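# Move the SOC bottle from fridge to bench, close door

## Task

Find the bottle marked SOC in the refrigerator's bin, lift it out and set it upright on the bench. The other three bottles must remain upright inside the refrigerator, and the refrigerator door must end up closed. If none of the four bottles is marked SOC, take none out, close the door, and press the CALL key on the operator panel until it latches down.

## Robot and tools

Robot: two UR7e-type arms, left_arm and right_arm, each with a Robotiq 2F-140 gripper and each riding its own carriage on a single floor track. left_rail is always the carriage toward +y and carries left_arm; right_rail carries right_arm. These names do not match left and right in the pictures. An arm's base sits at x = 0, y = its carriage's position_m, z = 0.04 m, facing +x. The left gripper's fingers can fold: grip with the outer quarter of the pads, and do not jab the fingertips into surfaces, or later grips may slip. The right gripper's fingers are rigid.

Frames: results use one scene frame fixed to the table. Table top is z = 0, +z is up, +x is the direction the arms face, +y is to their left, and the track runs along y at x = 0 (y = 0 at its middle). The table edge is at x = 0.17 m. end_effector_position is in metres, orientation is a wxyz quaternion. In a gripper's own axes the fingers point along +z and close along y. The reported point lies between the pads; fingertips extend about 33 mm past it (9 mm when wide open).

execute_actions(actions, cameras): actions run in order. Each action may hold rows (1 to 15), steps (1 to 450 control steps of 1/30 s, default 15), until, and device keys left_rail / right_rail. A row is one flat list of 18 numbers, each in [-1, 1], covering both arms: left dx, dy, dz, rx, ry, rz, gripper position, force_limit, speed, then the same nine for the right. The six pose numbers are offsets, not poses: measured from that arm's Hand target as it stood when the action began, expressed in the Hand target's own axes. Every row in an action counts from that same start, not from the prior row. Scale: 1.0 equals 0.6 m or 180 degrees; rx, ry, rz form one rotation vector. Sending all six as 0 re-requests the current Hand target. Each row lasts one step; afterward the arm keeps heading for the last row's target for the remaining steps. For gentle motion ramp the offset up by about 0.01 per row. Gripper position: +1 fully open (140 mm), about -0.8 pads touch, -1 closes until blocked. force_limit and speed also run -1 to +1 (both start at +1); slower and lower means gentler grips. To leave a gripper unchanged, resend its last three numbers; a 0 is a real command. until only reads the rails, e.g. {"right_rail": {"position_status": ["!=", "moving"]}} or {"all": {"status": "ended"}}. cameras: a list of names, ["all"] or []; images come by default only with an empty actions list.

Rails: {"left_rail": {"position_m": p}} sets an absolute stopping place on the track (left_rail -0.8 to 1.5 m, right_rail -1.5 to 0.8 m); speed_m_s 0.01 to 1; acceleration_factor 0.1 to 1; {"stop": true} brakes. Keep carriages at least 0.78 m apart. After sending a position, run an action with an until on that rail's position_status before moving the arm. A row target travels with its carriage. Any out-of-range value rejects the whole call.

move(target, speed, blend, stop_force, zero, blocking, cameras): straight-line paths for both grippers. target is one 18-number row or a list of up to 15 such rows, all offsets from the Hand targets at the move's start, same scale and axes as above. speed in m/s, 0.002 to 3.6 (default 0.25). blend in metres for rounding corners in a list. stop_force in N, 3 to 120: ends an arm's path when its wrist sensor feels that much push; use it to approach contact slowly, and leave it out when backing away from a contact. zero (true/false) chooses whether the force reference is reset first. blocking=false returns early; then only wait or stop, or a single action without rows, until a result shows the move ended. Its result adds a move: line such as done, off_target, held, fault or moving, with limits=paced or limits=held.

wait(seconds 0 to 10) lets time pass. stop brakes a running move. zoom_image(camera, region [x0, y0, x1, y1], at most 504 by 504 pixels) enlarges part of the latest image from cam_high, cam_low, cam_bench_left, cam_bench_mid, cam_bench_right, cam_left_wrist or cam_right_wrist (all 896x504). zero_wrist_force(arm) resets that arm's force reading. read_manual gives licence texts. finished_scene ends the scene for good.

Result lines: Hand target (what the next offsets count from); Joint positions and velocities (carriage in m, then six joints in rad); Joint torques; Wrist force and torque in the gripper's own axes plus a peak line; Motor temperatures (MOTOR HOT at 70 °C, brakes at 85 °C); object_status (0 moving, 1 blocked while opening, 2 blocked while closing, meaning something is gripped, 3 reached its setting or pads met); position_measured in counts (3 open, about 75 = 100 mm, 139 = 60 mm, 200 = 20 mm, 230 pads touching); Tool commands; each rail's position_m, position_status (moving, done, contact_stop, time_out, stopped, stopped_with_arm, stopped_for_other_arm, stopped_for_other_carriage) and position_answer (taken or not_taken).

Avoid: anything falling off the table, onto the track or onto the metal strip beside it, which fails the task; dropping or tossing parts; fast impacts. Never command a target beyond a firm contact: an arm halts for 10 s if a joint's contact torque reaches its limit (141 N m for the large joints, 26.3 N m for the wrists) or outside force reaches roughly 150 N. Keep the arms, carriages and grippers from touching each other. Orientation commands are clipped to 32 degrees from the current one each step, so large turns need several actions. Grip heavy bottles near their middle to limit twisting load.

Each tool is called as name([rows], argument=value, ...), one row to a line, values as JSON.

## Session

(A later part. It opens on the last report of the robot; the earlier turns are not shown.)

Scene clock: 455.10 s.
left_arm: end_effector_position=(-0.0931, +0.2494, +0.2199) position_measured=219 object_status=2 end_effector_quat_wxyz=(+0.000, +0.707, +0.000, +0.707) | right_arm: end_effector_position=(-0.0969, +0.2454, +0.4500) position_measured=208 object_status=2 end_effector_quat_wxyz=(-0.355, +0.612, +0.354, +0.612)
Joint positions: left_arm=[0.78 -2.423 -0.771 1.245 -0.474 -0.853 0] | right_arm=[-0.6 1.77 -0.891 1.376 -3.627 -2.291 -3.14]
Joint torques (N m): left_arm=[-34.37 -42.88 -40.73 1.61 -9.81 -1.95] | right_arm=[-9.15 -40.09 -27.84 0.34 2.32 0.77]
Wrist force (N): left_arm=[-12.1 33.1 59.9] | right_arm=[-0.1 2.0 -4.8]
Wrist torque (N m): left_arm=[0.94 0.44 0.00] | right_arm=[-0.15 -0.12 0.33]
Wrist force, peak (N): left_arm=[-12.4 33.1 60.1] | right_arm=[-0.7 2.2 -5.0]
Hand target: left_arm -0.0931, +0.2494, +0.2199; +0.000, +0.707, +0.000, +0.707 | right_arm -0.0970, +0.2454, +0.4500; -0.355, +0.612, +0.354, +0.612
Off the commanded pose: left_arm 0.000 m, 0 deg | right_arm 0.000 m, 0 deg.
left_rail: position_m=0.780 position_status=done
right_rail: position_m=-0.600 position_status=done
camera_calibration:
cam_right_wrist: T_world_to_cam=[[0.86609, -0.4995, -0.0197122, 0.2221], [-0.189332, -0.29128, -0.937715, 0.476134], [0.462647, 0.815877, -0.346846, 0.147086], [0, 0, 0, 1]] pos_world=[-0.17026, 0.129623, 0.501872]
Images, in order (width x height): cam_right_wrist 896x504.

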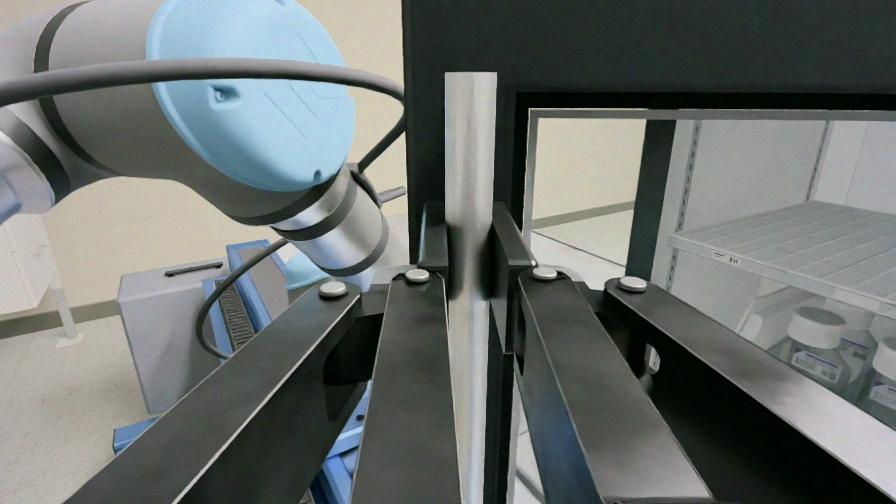

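execute_actions([
  {"rows":[[0,0,0,0,0,0,0.1,-0.1,-0.8,0,0,0,0,0,0,-1,-0.1,-1]],"steps":60},
])

move([
  [0,0,-0.13,0,0,0,0.1,-0.1,-0.8,0,0,0,0,0,0,-1,-0.1,-1],
  [0.05,-0.5,-0.13,0,0,0,0.1,-0.1,-0.8,0,0,0,0,0,0,-1,-0.1,-1],
], speed=0.15, blend=0.02, cameras=["cam_right_wrist","cam_high","cam_left_wrist"])

Scene clock: 466.47 s.
left_arm: end_effector_position=(-0.0931, +0.2494, +0.2199) position_measured=117 object_status=3 end_effector_quat_wxyz=(+0.000, +0.707, +0.000, +0.707) | right_arm: end_effector_position=(-0.0969, +0.2454, +0.4500) position_measured=208 object_status=2 end_effector_quat_wxyz=(-0.355, +0.612, +0.354, +0.612)
Joint positions: left_arm=[0.78 -2.423 -0.771 1.245 -0.474 -0.853 0] | right_arm=[-0.6 1.77 -0.891 1.376 -3.627 -2.291 -3.14]
Joint torques (N m): left_arm=[7.03 -44.13 -12.08 1.41 -1.54 -0.76] | right_arm=[17.62 -50.83 -14.01 -4.33 2.06 0.88]
Wrist force (N): left_arm=[-1.8 13.3 -2.0] | right_arm=[-0.7 4.8 8.3]
Wrist torque (N m): left_arm=[0.69 0.41 -0.05] | right_arm=[-0.11 -0.17 0.34]
Wrist force, peak (N): left_arm=[-12.8 33.2 60.3] | right_arm=[3.3 2.9 19.4]
Hand target: left_arm -0.0931, +0.2494, +0.2199; +0.000, +0.707, +0.000, +0.707 | right_arm -0.0970, +0.2454, +0.4500; -0.355, +0.612, +0.354, +0.612
Off the commanded pose: left_arm 0.000 m, 0 deg | right_arm 0.000 m, 0 deg.
left_rail: position_m=0.780 position_status=done
right_rail: position_m=-0.600 position_status=done

Scene clock: 469.47 s.
left_arm: end_effector_position=(-0.1713, +0.5493, +0.2500) position_measured=117 object_status=3 end_effector_quat_wxyz=(+0.000, +0.707, +0.000, +0.707) | right_arm: end_effector_position=(-0.0970, +0.2454, +0.4499) position_measured=208 object_status=2 end_effector_quat_wxyz=(-0.355, +0.612, +0.354, +0.612)
Joint positions: left_arm=[0.78 -2.947 -1.083 1.705 -0.621 -1.377 0] | right_arm=[-0.6 1.77 -0.891 1.376 -3.627 -2.291 -3.14]
Joint torques (N m): left_arm=[-5.49 -51.76 -5.83 1.23 -2.12 1.79] | right_arm=[18.33 -63.86 -23.8 -0.16 2.05 0.82]
Wrist force (N): left_arm=[-4.5 2.8 -0.4] | right_arm=[-1.3 8.3 -1.2]
Wrist torque (N m): left_arm=[0.72 1.00 -0.15] | right_arm=[-0.20 -0.09 0.34]
Wrist force, peak (N): left_arm=[-1.8 13.8 -1.8] | right_arm=[-0.4 4.9 8.2]
Hand target: left_arm -0.1713, +0.5494, +0.2500; +0.000, +0.707, +0.000, +0.707 | right_arm -0.0970, +0.2454, +0.4500; -0.355, +0.612, +0.354, +0.612
Off the commanded pose: left_arm 0.000 m, 0 deg | right_arm 0.000 m, 0 deg.
left_rail: position_m=0.780 position_status=done
right_rail: position_m=-0.600 position_status=done
move: done
camera_calibration:
cam_left_wrist: T_world_to_cam=[[0.0329638, -0.999419, -0.00862534, 0.565424], [-0.329629, -0.00272416, -0.944107, 0.18251], [0.943535, 0.0339645, -0.329527, 0.372155], [0, 0, 0, 1]] pos_world=[-0.30962, 0.552953, 0.299821]
cam_right_wrist: T_world_to_cam=[[0.866089, -0.499501, -0.0197141, 0.222101], [-0.189378, -0.291355, -0.937682, 0.476119], [0.46263, 0.815849, -0.346934, 0.147131], [0, 0, 0, 1]] pos_world=[-0.17026, 0.129623, 0.501872]
Images, in order (width x height): cam_high 896x504, cam_left_wrist 896x504, cam_right_wrist 896x504.

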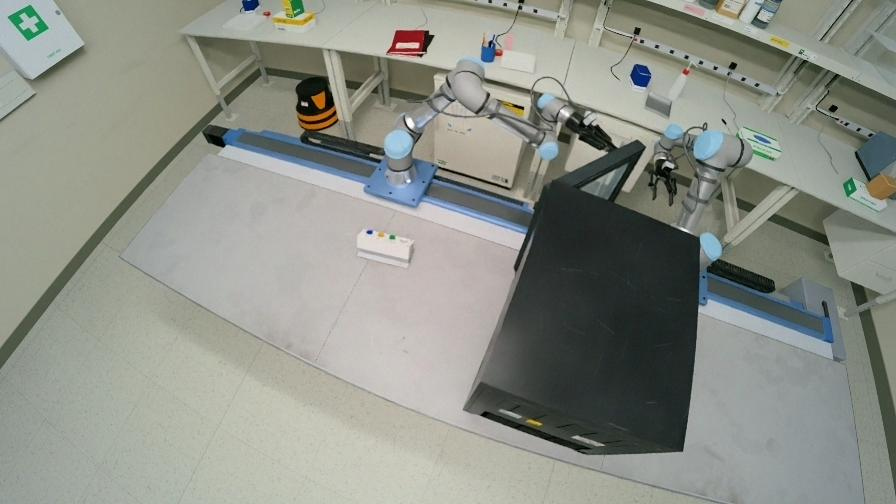

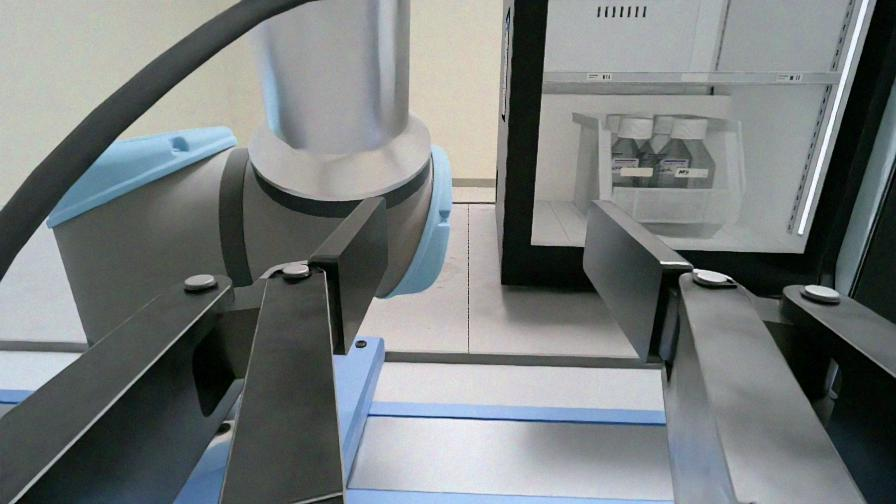

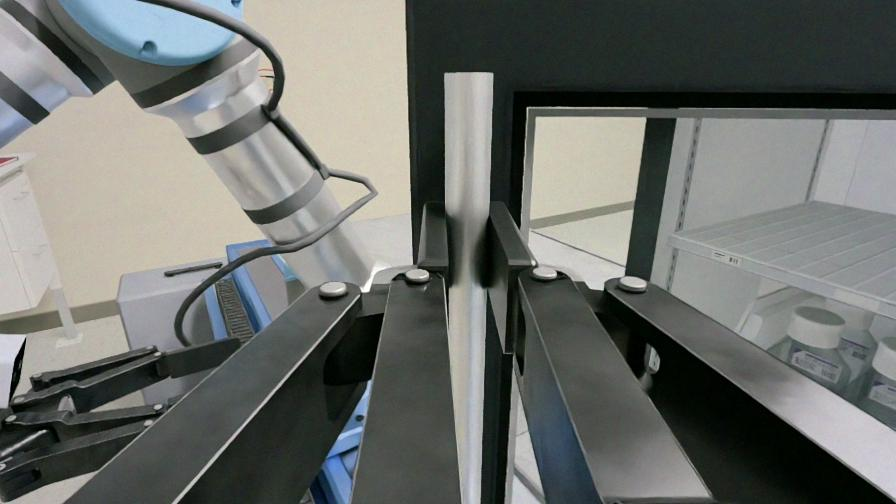

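move([
  [0,0,0,0,0,0,0.1,-0.1,-0.8,0,0.024,-0.1155,0.0556,0,0,-1,-0.1,-1],
  [0,0,0,0,0,0,0.1,-0.1,-0.8,0,0.0685,-0.225,0.111,0,0,-1,-0.1,-1],
  [0,0,0,0,0,0,0.1,-0.1,-0.8,0,0.131,-0.325,0.1667,0,0,-1,-0.1,-1],
  [0,0,0,0,0,0,0.1,-0.1,-0.8,0,0.21,-0.413,0.222,0,0,-1,-0.1,-1],
], speed=0.1, blend=0.02, cameras=["cam_right_wrist","cam_high","cam_left_wrist"])

Scene clock: 491.43 s.
left_arm: end_effector_position=(-0.1713, +0.5494, +0.2500) position_measured=117 object_status=3 end_effector_quat_wxyz=(+0.000, +0.707, +0.000, +0.707) | right_arm: end_effector_position=(-0.1409, -0.0403, +0.4498) position_measured=208 object_status=2 end_effector_quat_wxyz=(+0.565, -0.426, -0.564, -0.426)
Joint positions: left_arm=[0.78 -2.947 -1.083 1.705 -0.621 -1.377 0] | right_arm=[-0.6 1.258 -1.687 2.463 -3.919 -0.982 -3.14]
Joint torques (N m): left_arm=[-6.09 -52.06 -5.43 0.94 -1.99 1.64] | right_arm=[-33.62 -33.62 -20.1 -2.71 -10.5 -0.74]
Wrist force (N): left_arm=[-4.4 3.3 -0.8] | right_arm=[-19.2 -33.3 2.6]
Wrist torque (N m): left_arm=[0.81 0.99 -0.15] | right_arm=[0.48 0.38 0.14]
Wrist force, peak (N): left_arm=[-5.0 3.1 -0.5] | right_arm=[-19.2 -33.3 2.6]
Hand target: left_arm -0.1713, +0.5494, +0.2500; +0.000, +0.707, +0.000, +0.707 | right_arm -0.1112, -0.0323, +0.4498; +0.542, -0.454, -0.542, -0.454
Off the commanded pose: left_arm 0.000 m, 0 deg | right_arm 0.031 m, 6 deg.
left_rail: position_m=0.780 position_status=done
right_rail: position_m=-0.600 position_status=done
move: off_target (right_arm)
camera_calibration:
cam_left_wrist: T_world_to_cam=[[0.0329638, -0.999419, -0.00862534, 0.565424], [-0.329629, -0.00272416, -0.944107, 0.18251], [0.943535, 0.0339645, -0.329527, 0.372155], [0, 0, 0, 1]] pos_world=[-0.30962, 0.552953, 0.299821]
cam_right_wrist: T_world_to_cam=[[0.962285, 0.271347, -0.019441, 0.162026], [0.0764066, -0.338166, -0.93798, 0.420091], [-0.261092, 0.901119, -0.346144, 0.301565], [0, 0, 0, 1]] pos_world=[-0.109277, -0.173651, 0.501571]
Images, in order (width x height): cam_high 896x504, cam_left_wrist 896x504, cam_right_wrist 896x504.

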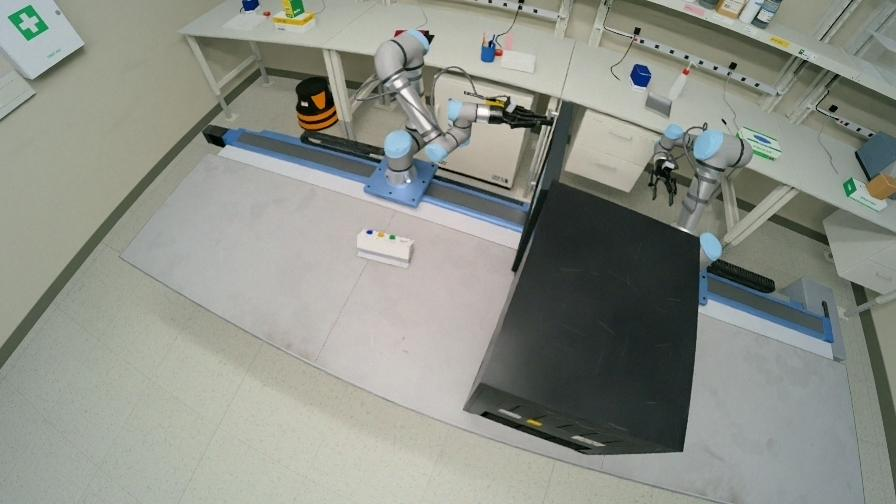

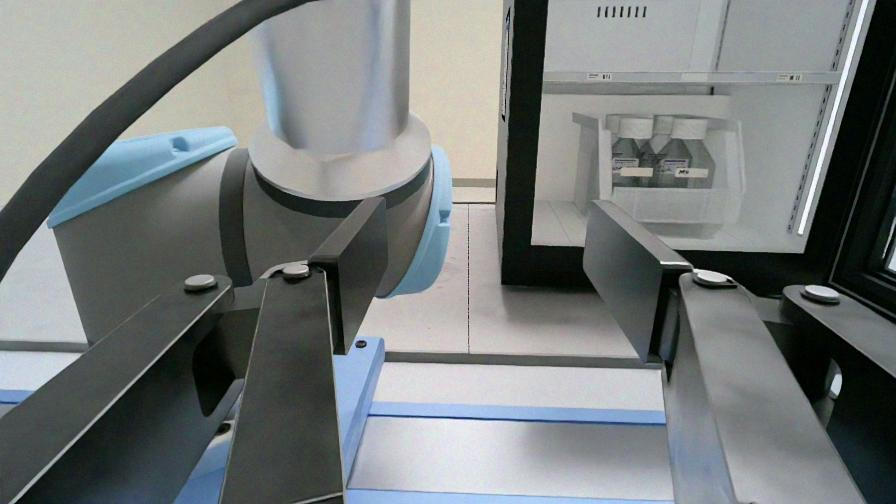

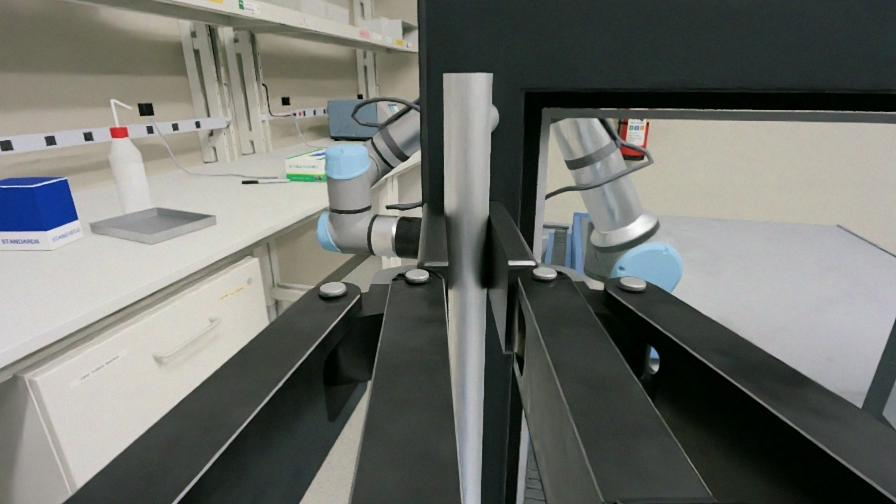

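execute_actions([
  {"rows":[[0,0,0,0,0,0,0.1,-0.1,-0.8,0,-0.051,-0.005,0.033,0,0,-1,-0.1,-1]],"steps":20},
], cameras=["cam_left_wrist"])

zoom_image(camera="cam_left_wrist", region=[560, 60, 760, 260])

Scene clock: 500.50 s.
left_arm: end_effector_position=(-0.1713, +0.5494, +0.2500) position_measured=117 object_status=3 end_effector_quat_wxyz=(+0.000, +0.707, +0.000, +0.707) | right_arm: end_effector_position=(-0.1410, -0.0406, +0.4498) position_measured=208 object_status=2 end_effector_quat_wxyz=(+0.565, -0.425, -0.564, -0.425)
Joint positions: left_arm=[0.78 -2.947 -1.083 1.705 -0.621 -1.377 0] | right_arm=[-0.6 1.254 -1.687 2.464 -3.919 -0.974 -3.14]
Joint torques (N m): left_arm=[-6.42 -51.33 -6.56 0.96 -1.82 1.65] | right_arm=[-32.93 -32.01 -19.11 -6.09 -11.06 1.47]
Wrist force (N): left_arm=[-4.7 3.1 -0.4] | right_arm=[-16.5 -30.7 2.2]
Wrist torque (N m): left_arm=[0.79 1.05 -0.16] | right_arm=[0.40 0.30 0.14]
Wrist force, peak (N): left_arm=[-5.1 3.2 -0.6] | right_arm=[-19.7 -35.3 3.0]
Hand target: left_arm -0.1713, +0.5494, +0.2500; +0.000, +0.707, +0.000, +0.707 | right_arm -0.1408, -0.0406, +0.4498; +0.565, -0.426, -0.564, -0.425
Off the commanded pose: left_arm 0.000 m, 0 deg | right_arm 0.000 m, 0 deg.
left_rail: position_m=0.780 position_status=done
right_rail: position_m=-0.600 position_status=done
camera_calibration:
cam_left_wrist: T_world_to_cam=[[0.0329638, -0.999419, -0.00862534, 0.565424], [-0.329629, -0.00272416, -0.944107, 0.18251], [0.943535, 0.0339645, -0.329527, 0.372155], [0, 0, 0, 1]] pos_world=[-0.30962, 0.552953, 0.299821]
Images, in order (width x height): cam_left_wrist 896x504.

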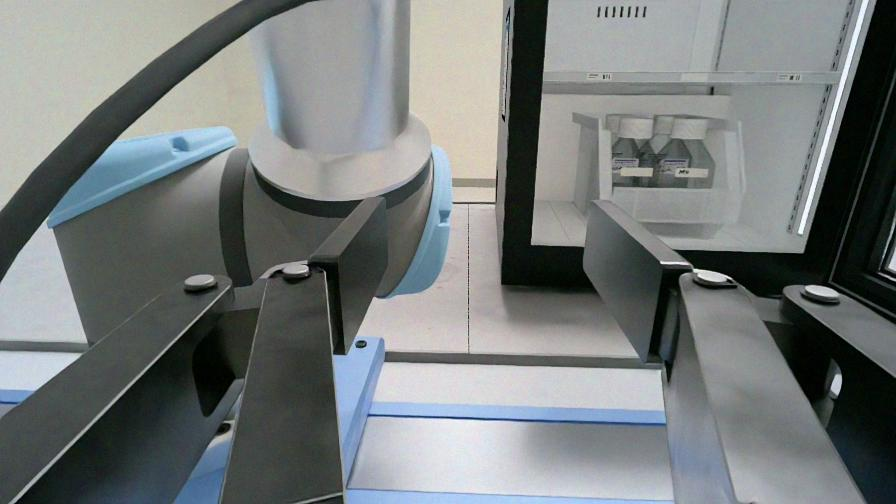

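Scaled by 2.520 from the camera's 896x504 image, which has a finer 1280x720 frame.

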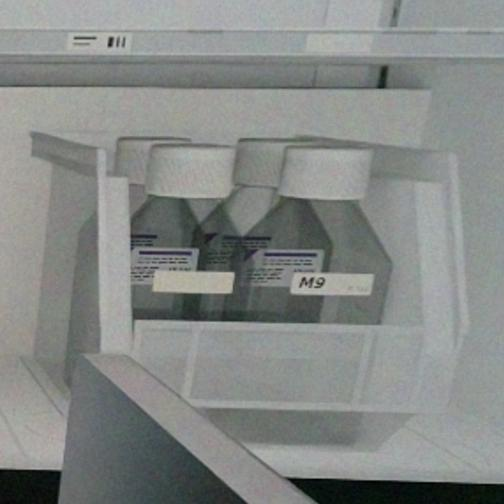

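move(target=[0,0.532,0.752,0,0,0,1,-0.1,0,0,0,0,0,0,0,-1,-0.1,-1], speed=0.25, cameras=["cam_left_wrist"])

zoom_image(camera="cam_left_wrist", region=[300, 60, 650, 360])

Scene clock: 513.83 s.
left_arm: end_effector_position=(+0.2800, +0.2304, +0.2501) position_measured=3 object_status=3 end_effector_quat_wxyz=(+0.000, +0.707, +0.000, +0.707) | right_arm: end_effector_position=(-0.1410, -0.0406, +0.4498) position_measured=208 object_status=2 end_effector_quat_wxyz=(+0.565, -0.425, -0.564, -0.425)
Joint positions: left_arm=[0.78 -1.872 -1.052 1.653 -0.6 -0.301 -0.001] | right_arm=[-0.6 1.254 -1.687 2.464 -3.919 -0.974 -3.14]
Joint torques (N m): left_arm=[6.57 -28.75 -32.31 2.16 1.64 -1.95] | right_arm=[-29.1 -31.65 -21.09 -6.07 -10.97 1.45]
Wrist force (N): left_arm=[-4.8 2.7 -0.4] | right_arm=[-17.2 -30.3 2.6]
Wrist torque (N m): left_arm=[0.70 1.12 -0.02] | right_arm=[0.45 0.29 0.14]
Wrist force, peak (N): left_arm=[-4.8 3.9 1.0] | right_arm=[-17.8 -30.9 2.6]
Hand target: left_arm +0.2801, +0.2304, +0.2501; +0.000, +0.707, +0.000, +0.707 | right_arm -0.1408, -0.0406, +0.4498; +0.565, -0.426, -0.564, -0.425
Off the commanded pose: left_arm 0.000 m, 0 deg | right_arm 0.000 m, 0 deg.
left_rail: position_m=0.780 position_status=done
right_rail: position_m=-0.600 position_status=done
move: done
camera_calibration:
cam_left_wrist: T_world_to_cam=[[0.0329632, -0.999419, -0.00862428, 0.231733], [-0.329718, -0.00272814, -0.944076, 0.330407], [0.943504, 0.0339633, -0.329616, -0.0427958], [0, 0, 0, 1]] pos_world=[0.14168, 0.233953, 0.299821]
Images, in order (width x height): cam_left_wrist 896x504.

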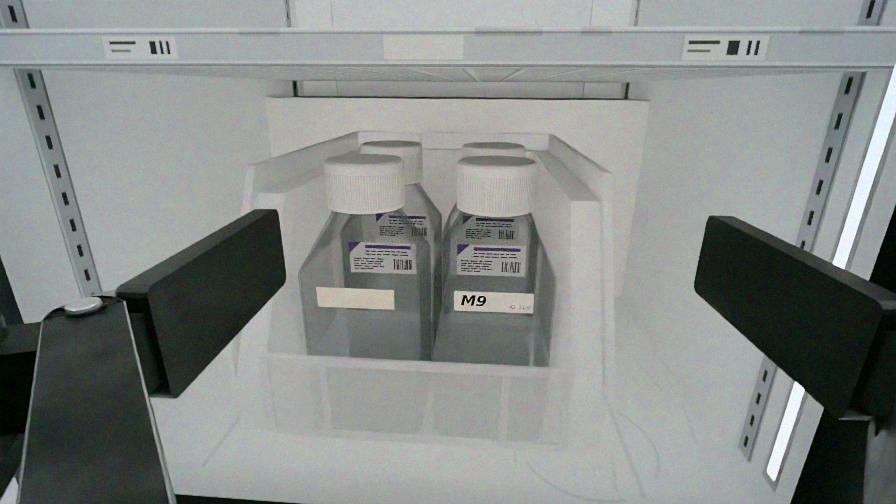

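Scaled by 1.440 from the camera's 896x504 image, which has a finer 1280x720 frame.

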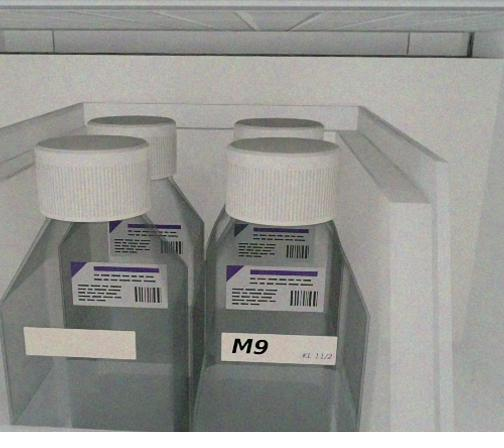

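move(target=[0.16,0,0,0,0,0,1,-0.1,0,0,0,0,0,0,0,-1,-0.1,-1], speed=0.25, cameras=["cam_left_wrist"])

zoom_image(camera="cam_left_wrist", region=[300, 230, 600, 450])

Scene clock: 542.03 s.
left_arm: end_effector_position=(+0.2800, +0.2304, +0.3461) position_measured=3 object_status=3 end_effector_quat_wxyz=(+0.000, +0.707, +0.000, +0.707) | right_arm: end_effector_position=(-0.1410, -0.0406, +0.4498) position_measured=208 object_status=2 end_effector_quat_wxyz=(+0.565, -0.425, -0.564, -0.425)
Joint positions: left_arm=[0.78 -1.872 -1.158 1.54 -0.381 -0.301 -0.001] | right_arm=[-0.6 1.254 -1.687 2.464 -3.919 -0.974 -3.14]
Joint torques (N m): left_arm=[-6.54 -26.88 -34.83 2.19 -2.1 -1.86] | right_arm=[-26.65 -30.77 -23.05 -6.03 -11.15 1.3]
Wrist force (N): left_arm=[-5.1 2.8 -0.6] | right_arm=[-17.3 -30.7 2.6]
Wrist torque (N m): left_arm=[0.73 1.17 -0.02] | right_arm=[0.37 0.35 0.15]
Wrist force, peak (N): left_arm=[-7.2 2.5 -0.5] | right_arm=[-17.8 -30.7 2.6]
Hand target: left_arm +0.2800, +0.2304, +0.3461; +0.000, +0.707, +0.000, +0.707 | right_arm -0.1408, -0.0406, +0.4498; +0.565, -0.426, -0.564, -0.425
Off the commanded pose: left_arm 0.000 m, 0 deg | right_arm 0.000 m, 0 deg.
left_rail: position_m=0.780 position_status=done
right_rail: position_m=-0.600 position_status=done
move: done
camera_calibration:
cam_left_wrist: T_world_to_cam=[[0.0329971, -0.999419, -0.00853031, 0.232515], [-0.329714, -0.00282798, -0.944077, 0.421094], [0.943504, 0.0339644, -0.329616, -0.0112474], [0, 0, 0, 1]] pos_world=[0.14178, 0.233953, 0.395821]
Images, in order (width x height): cam_left_wrist 896x504.

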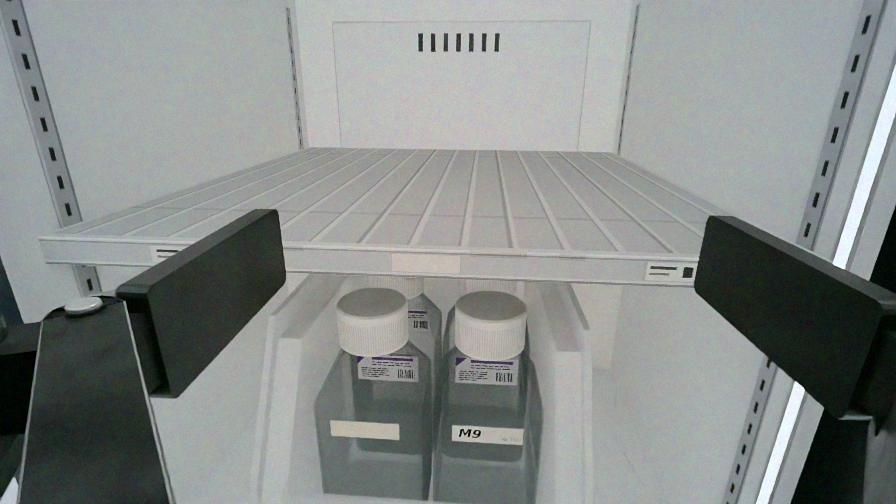

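Scaled by 1.680 from the camera's 896x504 image, which has a finer 1280x720 frame.

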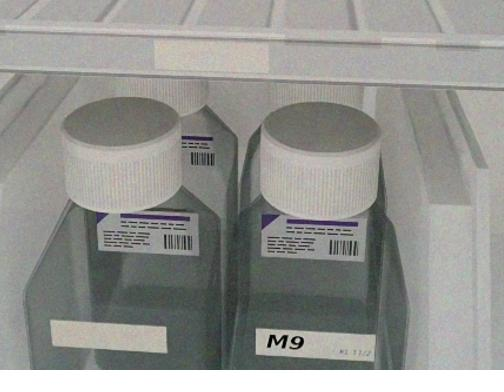

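move(target=[-0.14,-0.083,0,-0.111,0,0,1,-0.1,0,0,0,0,0,0,0,-1,-0.1,-1], speed=0.25, cameras=["cam_left_wrist"])

zoom_image(camera="cam_left_wrist", region=[300, 130, 600, 380])

Scene clock: 556.93 s.
left_arm: end_effector_position=(+0.2801, +0.2801, +0.2621) position_measured=3 object_status=3 end_effector_quat_wxyz=(+0.123, +0.695, -0.123, +0.698) | right_arm: end_effector_position=(-0.1410, -0.0406, +0.4498) position_measured=208 object_status=2 end_effector_quat_wxyz=(+0.565, -0.425, -0.564, -0.425)
Joint positions: left_arm=[0.78 -1.947 -1.366 2.085 -0.608 -0.028 -0.111] | right_arm=[-0.6 1.254 -1.687 2.464 -3.919 -0.974 -3.14]
Joint torques (N m): left_arm=[-5.67 -40.49 -6.68 -0.94 1.34 1.75] | right_arm=[-22.73 -30.27 -24.06 -6.24 -10.94 1.25]
Wrist force (N): left_arm=[-4.8 3.1 -0.8] | right_arm=[-16.1 -30.4 2.5]
Wrist torque (N m): left_arm=[0.77 1.13 -0.18] | right_arm=[0.42 0.24 0.15]
Wrist force, peak (N): left_arm=[-5.9 1.7 -1.0] | right_arm=[-17.6 -30.8 2.3]
Hand target: left_arm +0.2800, +0.2802, +0.2621; +0.122, +0.696, -0.123, +0.696 | right_arm -0.1408, -0.0406, +0.4498; +0.565, -0.426, -0.564, -0.425
Off the commanded pose: left_arm 0.000 m, 0 deg | right_arm 0.000 m, 0 deg.
left_rail: position_m=0.780 position_status=done
right_rail: position_m=-0.600 position_status=done
move: done
camera_calibration:
cam_left_wrist: T_world_to_cam=[[-0.310802, -0.950436, -0.00855586, 0.364142], [-0.308214, 0.109296, -0.945018, 0.304739], [0.899114, -0.291076, -0.326907, 0.0621283], [0, 0, 0, 1]] pos_world=[0.15124, 0.330871, 0.311409]
Images, in order (width x height): cam_left_wrist 896x504.

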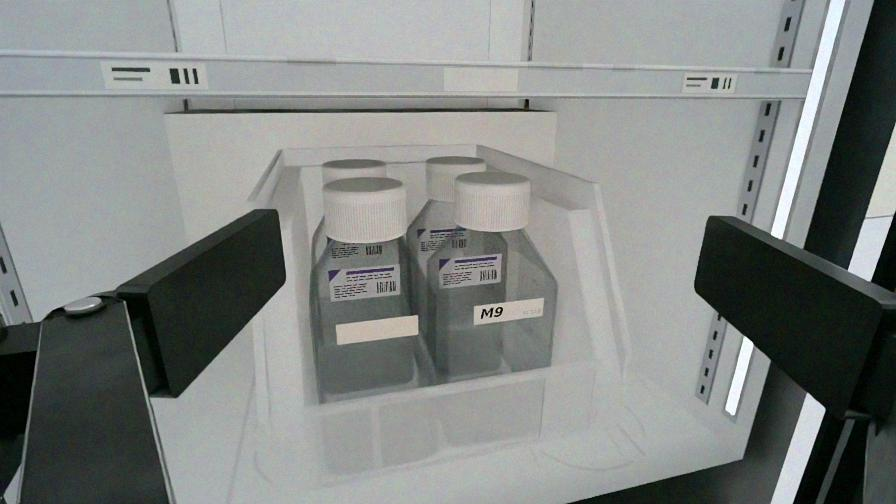

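Scaled by 1.680 from the camera's 896x504 image, which has a finer 1280x720 frame.

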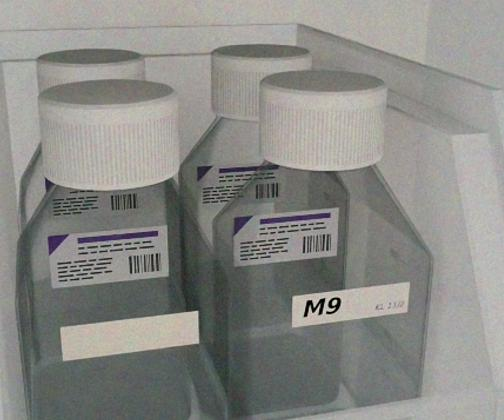

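move(target=[-0.103,0.078,0.028,0.111,0,0,1,-0.1,0,0,0,0,0,0,0,-1,-0.1,-1], speed=0.25, cameras=["cam_left_wrist"])

zoom_image(camera="cam_left_wrist", region=[280, 80, 580, 300])

Scene clock: 580.13 s.
left_arm: end_effector_position=(+0.2799, +0.2305, +0.2003) position_measured=3 object_status=3 end_effector_quat_wxyz=(+0.000, +0.707, +0.000, +0.707) | right_arm: end_effector_position=(-0.1410, -0.0406, +0.4498) position_measured=208 object_status=2 end_effector_quat_wxyz=(+0.565, -0.425, -0.564, -0.425)
Joint positions: left_arm=[0.78 -1.872 -0.98 1.69 -0.709 -0.302 0] | right_arm=[-0.6 1.254 -1.687 2.464 -3.919 -0.974 -3.14]
Joint torques (N m): left_arm=[8.06 -29.91 -31.76 1.95 -1.96 -1.87] | right_arm=[-19.99 -29.61 -26.34 -6.22 -10.95 1.46]
Wrist force (N): left_arm=[-4.7 2.8 -0.6] | right_arm=[-16.6 -30.6 2.5]
Wrist torque (N m): left_arm=[0.72 1.10 -0.01] | right_arm=[0.38 0.28 0.14]
Wrist force, peak (N): left_arm=[-5.3 4.3 -0.5] | right_arm=[-17.7 -30.8 2.4]
Hand target: left_arm +0.2799, +0.2305, +0.2003; +0.000, +0.707, +0.000, +0.707 | right_arm -0.1408, -0.0406, +0.4498; +0.565, -0.426, -0.564, -0.425
Off the commanded pose: left_arm 0.000 m, 0 deg | right_arm 0.000 m, 0 deg.
left_rail: position_m=0.780 position_status=done
right_rail: position_m=-0.600 position_status=done
move: done
camera_calibration:
cam_left_wrist: T_world_to_cam=[[0.0329632, -0.999419, -0.00862428, 0.231506], [-0.329718, -0.00272814, -0.944076, 0.283359], [0.943504, 0.0339633, -0.329616, -0.0591231], [0, 0, 0, 1]] pos_world=[0.14158, 0.234153, 0.250021]
Images, in order (width x height): cam_left_wrist 896x504.

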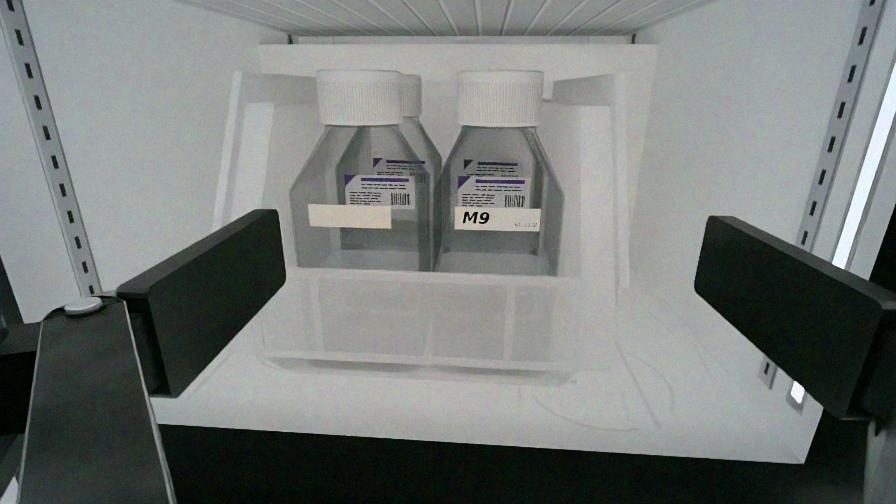

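Scaled by 1.680 from the camera's 896x504 image, which has a finer 1280x720 frame.

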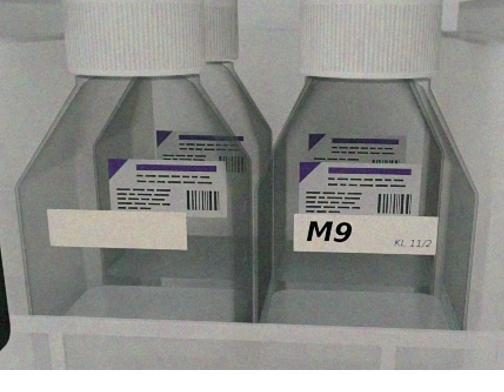

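move(target=[0.103,-0.172,-0.022,-0.178,0,0,1,-0.1,0,0,0,0,0,0,0,-1,-0.1,-1], speed=0.25, cameras=["cam_left_wrist"])

zoom_image(camera="cam_left_wrist", region=[300, 130, 600, 380])

Scene clock: 598.03 s.
left_arm: end_effector_position=(+0.2666, +0.3337, +0.2621) position_measured=3 object_status=3 end_effector_quat_wxyz=(+0.195, +0.681, -0.195, +0.679) | right_arm: end_effector_position=(-0.1410, -0.0406, +0.4498) position_measured=208 object_status=2 end_effector_quat_wxyz=(+0.565, -0.425, -0.564, -0.425)
Joint positions: left_arm=[0.78 -2.054 -1.664 2.399 -0.699 0.075 -0.036] | right_arm=[-0.6 1.254 -1.687 2.464 -3.919 -0.974 -3.14]
Joint torques (N m): left_arm=[-5.41 -26.38 -7.53 -1.56 1.61 1.88] | right_arm=[-16.2 -29.78 -27.33 -6.08 -10.94 1.26]
Wrist force (N): left_arm=[-4.6 2.9 -0.7] | right_arm=[-17.2 -30.6 2.2]
Wrist torque (N m): left_arm=[0.73 1.07 -0.18] | right_arm=[0.40 0.31 0.14]
Wrist force, peak (N): left_arm=[-5.4 4.4 -0.4] | right_arm=[-17.6 -30.7 2.6]
Hand target: left_arm +0.2666, +0.3337, +0.2621; +0.195, +0.680, -0.195, +0.680 | right_arm -0.1408, -0.0406, +0.4498; +0.565, -0.426, -0.564, -0.425
Off the commanded pose: left_arm 0.000 m, 0 deg | right_arm 0.000 m, 0 deg.
left_rail: position_m=0.780 position_status=done
right_rail: position_m=-0.600 position_status=done
move: done
camera_calibration:
cam_left_wrist: T_world_to_cam=[[-0.502105, -0.864763, -0.00866436, 0.433251], [-0.283395, 0.173996, -0.943087, 0.266109], [0.817054, -0.471073, -0.332434, 0.173315], [0, 0, 0, 1]] pos_world=[0.151344, 0.410002, 0.312333]
Images, in order (width x height): cam_left_wrist 896x504.

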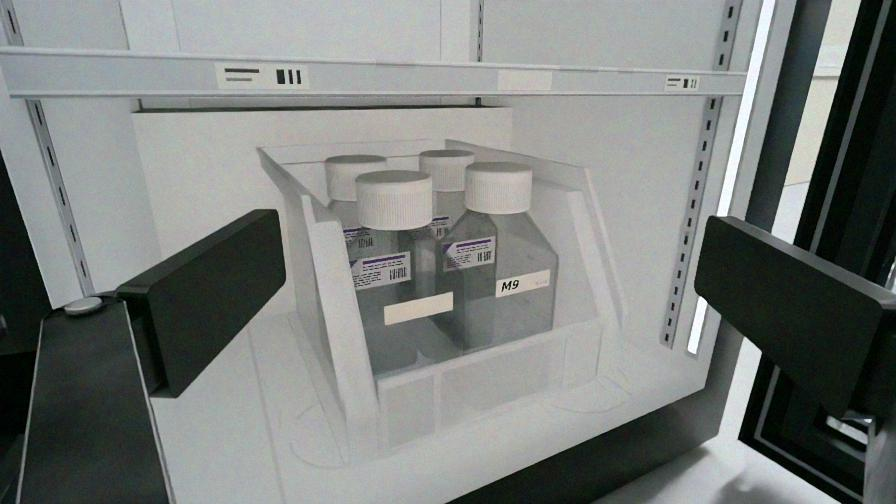

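Scaled by 1.680 from the camera's 896x504 image, which has a finer 1280x720 frame.

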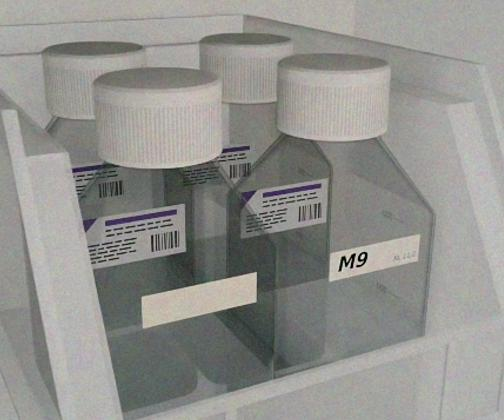

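move(target=[-0.007,-0.011,0.1176,0.178,0,0,-0.05,-0.1,0,0,0,0,0,0,0,-1,-0.1,-1], speed=0.15, cameras=["cam_left_wrist"])

Scene clock: 696.70 s.
left_arm: end_effector_position=(+0.3299, +0.3018, +0.2579) position_measured=135 object_status=3 end_effector_quat_wxyz=(+0.000, +0.707, +0.000, +0.707) | right_arm: end_effector_position=(-0.1410, -0.0406, +0.4498) position_measured=208 object_status=2 end_effector_quat_wxyz=(+0.565, -0.425, -0.564, -0.425)
Joint positions: left_arm=[0.78 -1.814 -1.207 1.872 -0.664 -0.243 -0.001] | right_arm=[-0.6 1.254 -1.687 2.464 -3.919 -0.974 -3.14]
Joint torques (N m): left_arm=[7.66 -21.02 -32.55 2.05 -2.1 -1.91] | right_arm=[-11.4 -28.79 -29.37 -6.06 -11.08 1.17]
Wrist force (N): left_arm=[-4.7 2.7 -0.7] | right_arm=[-17.1 -30.4 2.4]
Wrist torque (N m): left_arm=[0.70 1.02 -0.03] | right_arm=[0.43 0.34 0.14]
Wrist force, peak (N): left_arm=[-4.8 3.5 -1.0] | right_arm=[-17.3 -31.0 2.4]
Hand target: left_arm +0.3299, +0.3018, +0.2579; +0.000, +0.707, +0.000, +0.707 | right_arm -0.1408, -0.0406, +0.4498; +0.565, -0.426, -0.564, -0.425
Off the commanded pose: left_arm 0.000 m, 0 deg | right_arm 0.000 m, 0 deg.
left_rail: position_m=0.780 position_status=done
right_rail: position_m=-0.600 position_status=done
move: done
camera_calibration:
cam_left_wrist: T_world_to_cam=[[0.0329632, -0.999419, -0.00862428, 0.301614], [-0.329718, -0.00272814, -0.944076, 0.354513], [0.943504, 0.0339633, -0.329616, -0.0897011], [0, 0, 0, 1]] pos_world=[0.19158, 0.305453, 0.307721]
Images, in order (width x height): cam_left_wrist 896x504.

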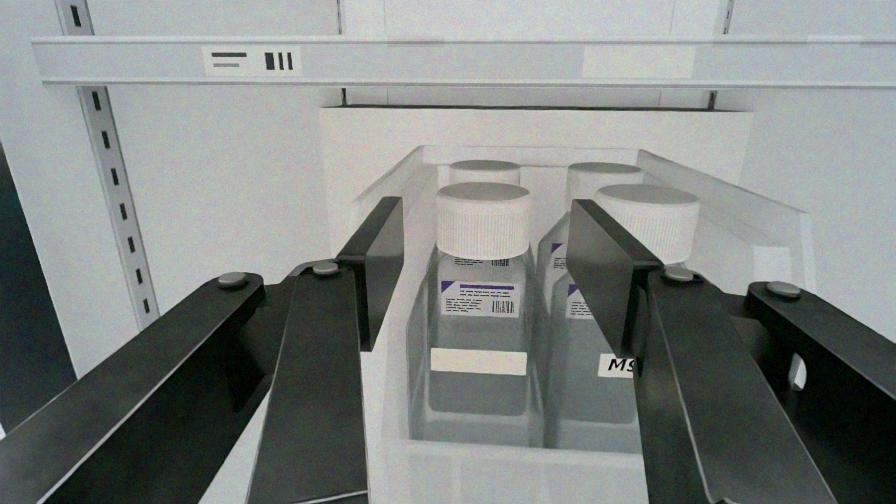

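move(target=[-0.0133,0.002,0.1117,0,0,0,-0.05,-0.1,0,0,0,0,0,0,0,-1,-0.1,-1], speed=0.06, stop_force=5, cameras=["cam_left_wrist"])

Scene clock: 715.47 s.
left_arm: end_effector_position=(+0.3970, +0.3007, +0.2499) position_measured=135 object_status=3 end_effector_quat_wxyz=(+0.000, +0.707, +0.000, +0.707) | right_arm: end_effector_position=(-0.1410, -0.0406, +0.4498) position_measured=208 object_status=2 end_effector_quat_wxyz=(+0.565, -0.425, -0.564, -0.425)
Joint positions: left_arm=[0.78 -1.671 -1.177 1.854 -0.673 -0.101 -0.003] | right_arm=[-0.6 1.254 -1.687 2.464 -3.919 -0.974 -3.14]
Joint torques (N m): left_arm=[6.93 -22.68 -31.59 1.79 1.53 -1.82] | right_arm=[-8.12 -28.74 -29.91 -6.15 -10.96 1.14]
Wrist force (N): left_arm=[-4.7 2.7 -0.5] | right_arm=[-16.6 -30.3 2.1]
Wrist torque (N m): left_arm=[0.70 1.06 -0.03] | right_arm=[0.44 0.30 0.14]
Wrist force, peak (N): left_arm=[-5.2 3.0 -0.7] | right_arm=[-17.4 -30.9 2.3]
Hand target: left_arm +0.3970, +0.3007, +0.2499; +0.000, +0.707, +0.000, +0.707 | right_arm -0.1408, -0.0406, +0.4498; +0.565, -0.426, -0.564, -0.425
Off the commanded pose: left_arm 0.000 m, 0 deg | right_arm 0.000 m, 0 deg.
left_rail: position_m=0.780 position_status=done
right_rail: position_m=-0.600 position_status=done
move: done
camera_calibration:
cam_left_wrist: T_world_to_cam=[[0.0329638, -0.999419, -0.00862534, 0.298134], [-0.329629, -0.00272416, -0.944107, 0.369066], [0.943535, 0.0339645, -0.329527, -0.155642], [0, 0, 0, 1]] pos_world=[0.25868, 0.304253, 0.299721]
Images, in order (width x height): cam_left_wrist 896x504.

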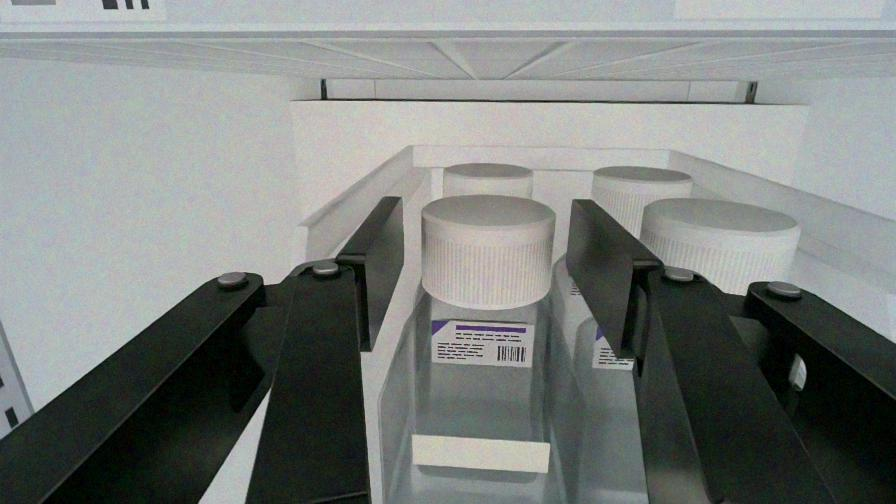

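execute_actions([
  {"rows":[[0,0,0,0,0,0,-1,-0.1,-1,0,0,0,0,0,0,-1,-0.1,-1]],"steps":60},
], cameras=["cam_left_wrist"])

Scene clock: 724.77 s.
left_arm: end_effector_position=(+0.3970, +0.3007, +0.2499) position_measured=159 object_status=2 end_effector_quat_wxyz=(+0.000, +0.707, +0.000, +0.707) | right_arm: end_effector_position=(-0.1410, -0.0406, +0.4498) position_measured=208 object_status=2 end_effector_quat_wxyz=(+0.565, -0.425, -0.564, -0.425)
Joint positions: left_arm=[0.78 -1.671 -1.177 1.854 -0.673 -0.101 -0.003] | right_arm=[-0.6 1.254 -1.687 2.464 -3.919 -0.974 -3.14]
Joint torques (N m): left_arm=[7.23 -22.76 -25.4 1.6 -2.27 -1.91] | right_arm=[-6.68 -27.87 -30.26 -6.28 -11 1.09]
Wrist force (N): left_arm=[-3.4 3.7 -1.4] | right_arm=[-16.4 -30.2 2.4]
Wrist torque (N m): left_arm=[0.72 1.04 -0.03] | right_arm=[0.44 0.26 0.14]
Wrist force, peak (N): left_arm=[-5.1 3.1 -0.7] | right_arm=[-17.4 -30.9 2.3]
Hand target: left_arm +0.3970, +0.3007, +0.2499; +0.000, +0.707, +0.000, +0.707 | right_arm -0.1408, -0.0406, +0.4498; +0.565, -0.426, -0.564, -0.425
Off the commanded pose: left_arm 0.000 m, 0 deg | right_arm 0.000 m, 0 deg.
left_rail: position_m=0.780 position_status=done
right_rail: position_m=-0.600 position_status=done
camera_calibration:
cam_left_wrist: T_world_to_cam=[[0.0329638, -0.999419, -0.00862534, 0.298134], [-0.329629, -0.00272416, -0.944107, 0.369066], [0.943535, 0.0339645, -0.329527, -0.155642], [0, 0, 0, 1]] pos_world=[0.25868, 0.304253, 0.299721]
Images, in order (width x height): cam_left_wrist 896x504.

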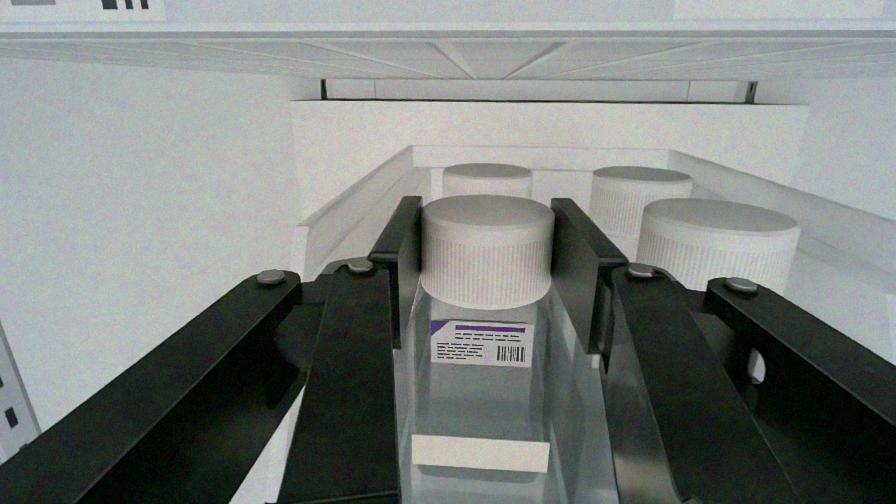

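move(target=[0.05,0,0,0,0,0,-1,-0.1,-1,0,0,0,0,0,0,-1,-0.1,-1], speed=0.04, stop_force=15, cameras=["cam_left_wrist"])

zoom_image(camera="cam_left_wrist", region=[380, 230, 620, 504])

Scene clock: 735.37 s.
left_arm: end_effector_position=(+0.3970, +0.3007, +0.2799) position_measured=159 object_status=2 end_effector_quat_wxyz=(+0.000, +0.707, +0.000, +0.707) | right_arm: end_effector_position=(-0.1410, -0.0406, +0.4498) position_measured=208 object_status=2 end_effector_quat_wxyz=(+0.565, -0.425, -0.564, -0.425)
Joint positions: left_arm=[0.78 -1.671 -1.221 1.823 -0.599 -0.101 -0.003] | right_arm=[-0.6 1.254 -1.687 2.464 -3.919 -0.974 -3.14]
Joint torques (N m): left_arm=[-0.81 -23.34 -34.49 1.91 0.95 -1.89] | right_arm=[-6.62 -26.8 -29.88 -5.65 -10.99 1.33]
Wrist force (N): left_arm=[-8.6 2.7 -0.7] | right_arm=[-16.5 -30.3 2.2]
Wrist torque (N m): left_arm=[0.69 1.00 -0.03] | right_arm=[0.45 0.25 0.14]
Wrist force, peak (N): left_arm=[-9.5 2.8 -0.4] | right_arm=[-17.5 -30.7 2.2]
Hand target: left_arm +0.3969, +0.3007, +0.2799; +0.000, +0.707, +0.000, +0.707 | right_arm -0.1408, -0.0406, +0.4498; +0.565, -0.426, -0.564, -0.425
Off the commanded pose: left_arm 0.000 m, 0 deg | right_arm 0.000 m, 0 deg.
left_rail: position_m=0.780 position_status=done
right_rail: position_m=-0.600 position_status=done
move: done
camera_calibration:
cam_left_wrist: T_world_to_cam=[[0.0329638, -0.999419, -0.00862534, 0.298393], [-0.329629, -0.00272416, -0.944107, 0.397389], [0.943535, 0.0339645, -0.329527, -0.145756], [0, 0, 0, 1]] pos_world=[0.25868, 0.304253, 0.329721]
Images, in order (width x height): cam_left_wrist 896x504.

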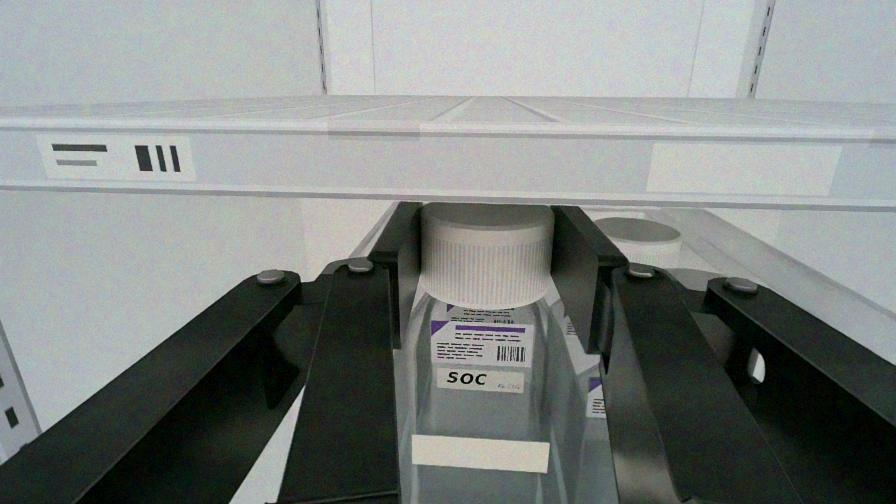

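Scaled by 1.839 from the camera's 896x504 image, which has a finer 1280x720 frame.

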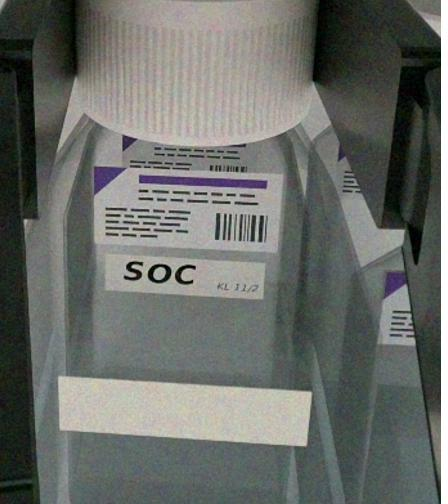

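move(target=[0.02,0,0,0,0,0,-1,-0.1,-1,0,0,0,0,0,0,-1,-0.1,-1], speed=0.02, stop_force=4)

move(target=[0,0,-0.03,0,0,0,-1,-0.1,-1,0,0,0,0,0,0,-1,-0.1,-1], speed=0.02, stop_force=4, cameras=["cam_left_wrist"])

Scene clock: 757.17 s.
left_arm: end_effector_position=(+0.3969, +0.3007, +0.2920) position_measured=159 object_status=2 end_effector_quat_wxyz=(+0.000, +0.707, +0.000, +0.707) | right_arm: end_effector_position=(-0.1410, -0.0406, +0.4498) position_measured=208 object_status=2 end_effector_quat_wxyz=(+0.565, -0.425, -0.564, -0.425)
Joint positions: left_arm=[0.78 -1.671 -1.237 1.81 -0.57 -0.101 -0.003] | right_arm=[-0.6 1.254 -1.687 2.464 -3.919 -0.974 -3.14]
Joint torques (N m): left_arm=[-4.26 -22.05 -35.14 1.89 -1.84 -2.12] | right_arm=[-6.58 -26.08 -28.69 -3.38 -11.01 1.13]
Wrist force (N): left_arm=[-8.4 2.6 -0.4] | right_arm=[-16.8 -30.7 2.2]
Wrist torque (N m): left_arm=[0.67 0.96 -0.03] | right_arm=[0.37 0.30 0.15]
Wrist force, peak (N): left_arm=[-9.1 2.8 -0.5] | right_arm=[-17.5 -30.9 2.2]
Hand target: left_arm +0.3969, +0.3007, +0.2919; +0.000, +0.707, +0.000, +0.707 | right_arm -0.1408, -0.0406, +0.4498; +0.565, -0.426, -0.564, -0.425
Off the commanded pose: left_arm 0.000 m, 0 deg | right_arm 0.000 m, 0 deg.
left_rail: position_m=0.780 position_status=done
right_rail: position_m=-0.600 position_status=done
move: done

Scene clock: 758.90 s.
left_arm: end_effector_position=(+0.3789, +0.3007, +0.2919) position_measured=159 object_status=2 end_effector_quat_wxyz=(+0.000, +0.707, +0.000, +0.707) | right_arm: end_effector_position=(-0.1410, -0.0406, +0.4498) position_measured=208 object_status=2 end_effector_quat_wxyz=(+0.565, -0.425, -0.564, -0.425)
Joint positions: left_arm=[0.78 -1.709 -1.243 1.819 -0.573 -0.139 -0.002] | right_arm=[-0.6 1.254 -1.687 2.464 -3.919 -0.974 -3.14]
Joint torques (N m): left_arm=[-6.61 -49.67 -9.54 -0.85 -2 1.8] | right_arm=[-6.89 -26.13 -29.67 -2.97 -11.11 1.06]
Wrist force (N): left_arm=[-8.5 2.6 -0.8] | right_arm=[-16.7 -30.7 2.2]
Wrist torque (N m): left_arm=[0.67 0.97 -0.15] | right_arm=[0.35 0.27 0.14]
Wrist force, peak (N): left_arm=[-9.1 3.0 -0.7] | right_arm=[-17.3 -30.8 2.2]
Hand target: left_arm +0.3789, +0.3007, +0.2919; +0.000, +0.707, +0.000, +0.707 | right_arm -0.1408, -0.0406, +0.4498; +0.565, -0.426, -0.564, -0.425
Off the commanded pose: left_arm 0.000 m, 0 deg | right_arm 0.000 m, 0 deg.
left_rail: position_m=0.780 position_status=done
right_rail: position_m=-0.600 position_status=done
move: done
camera_calibration:
cam_left_wrist: T_world_to_cam=[[0.0329638, -0.999419, -0.00862534, 0.29909], [-0.329629, -0.00272416, -0.944107, 0.402785], [0.943535, 0.0339645, -0.329527, -0.124818], [0, 0, 0, 1]] pos_world=[0.24068, 0.304253, 0.341721]
Images, in order (width x height): cam_left_wrist 896x504.

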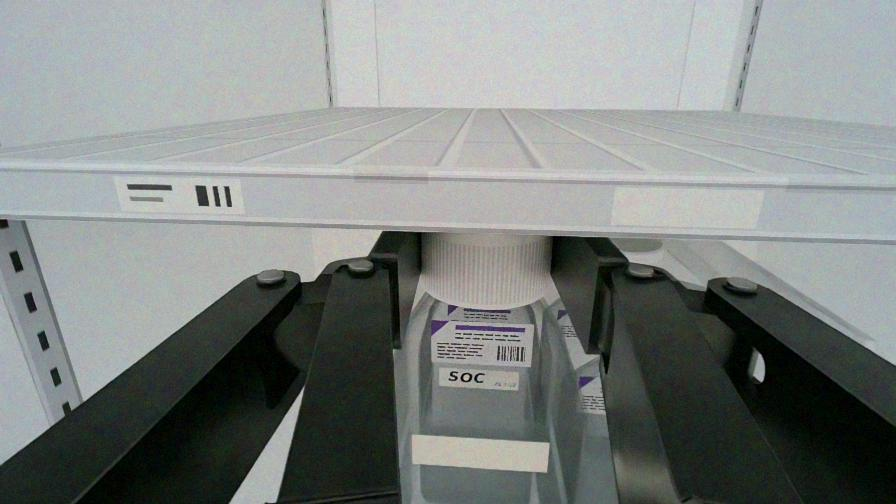

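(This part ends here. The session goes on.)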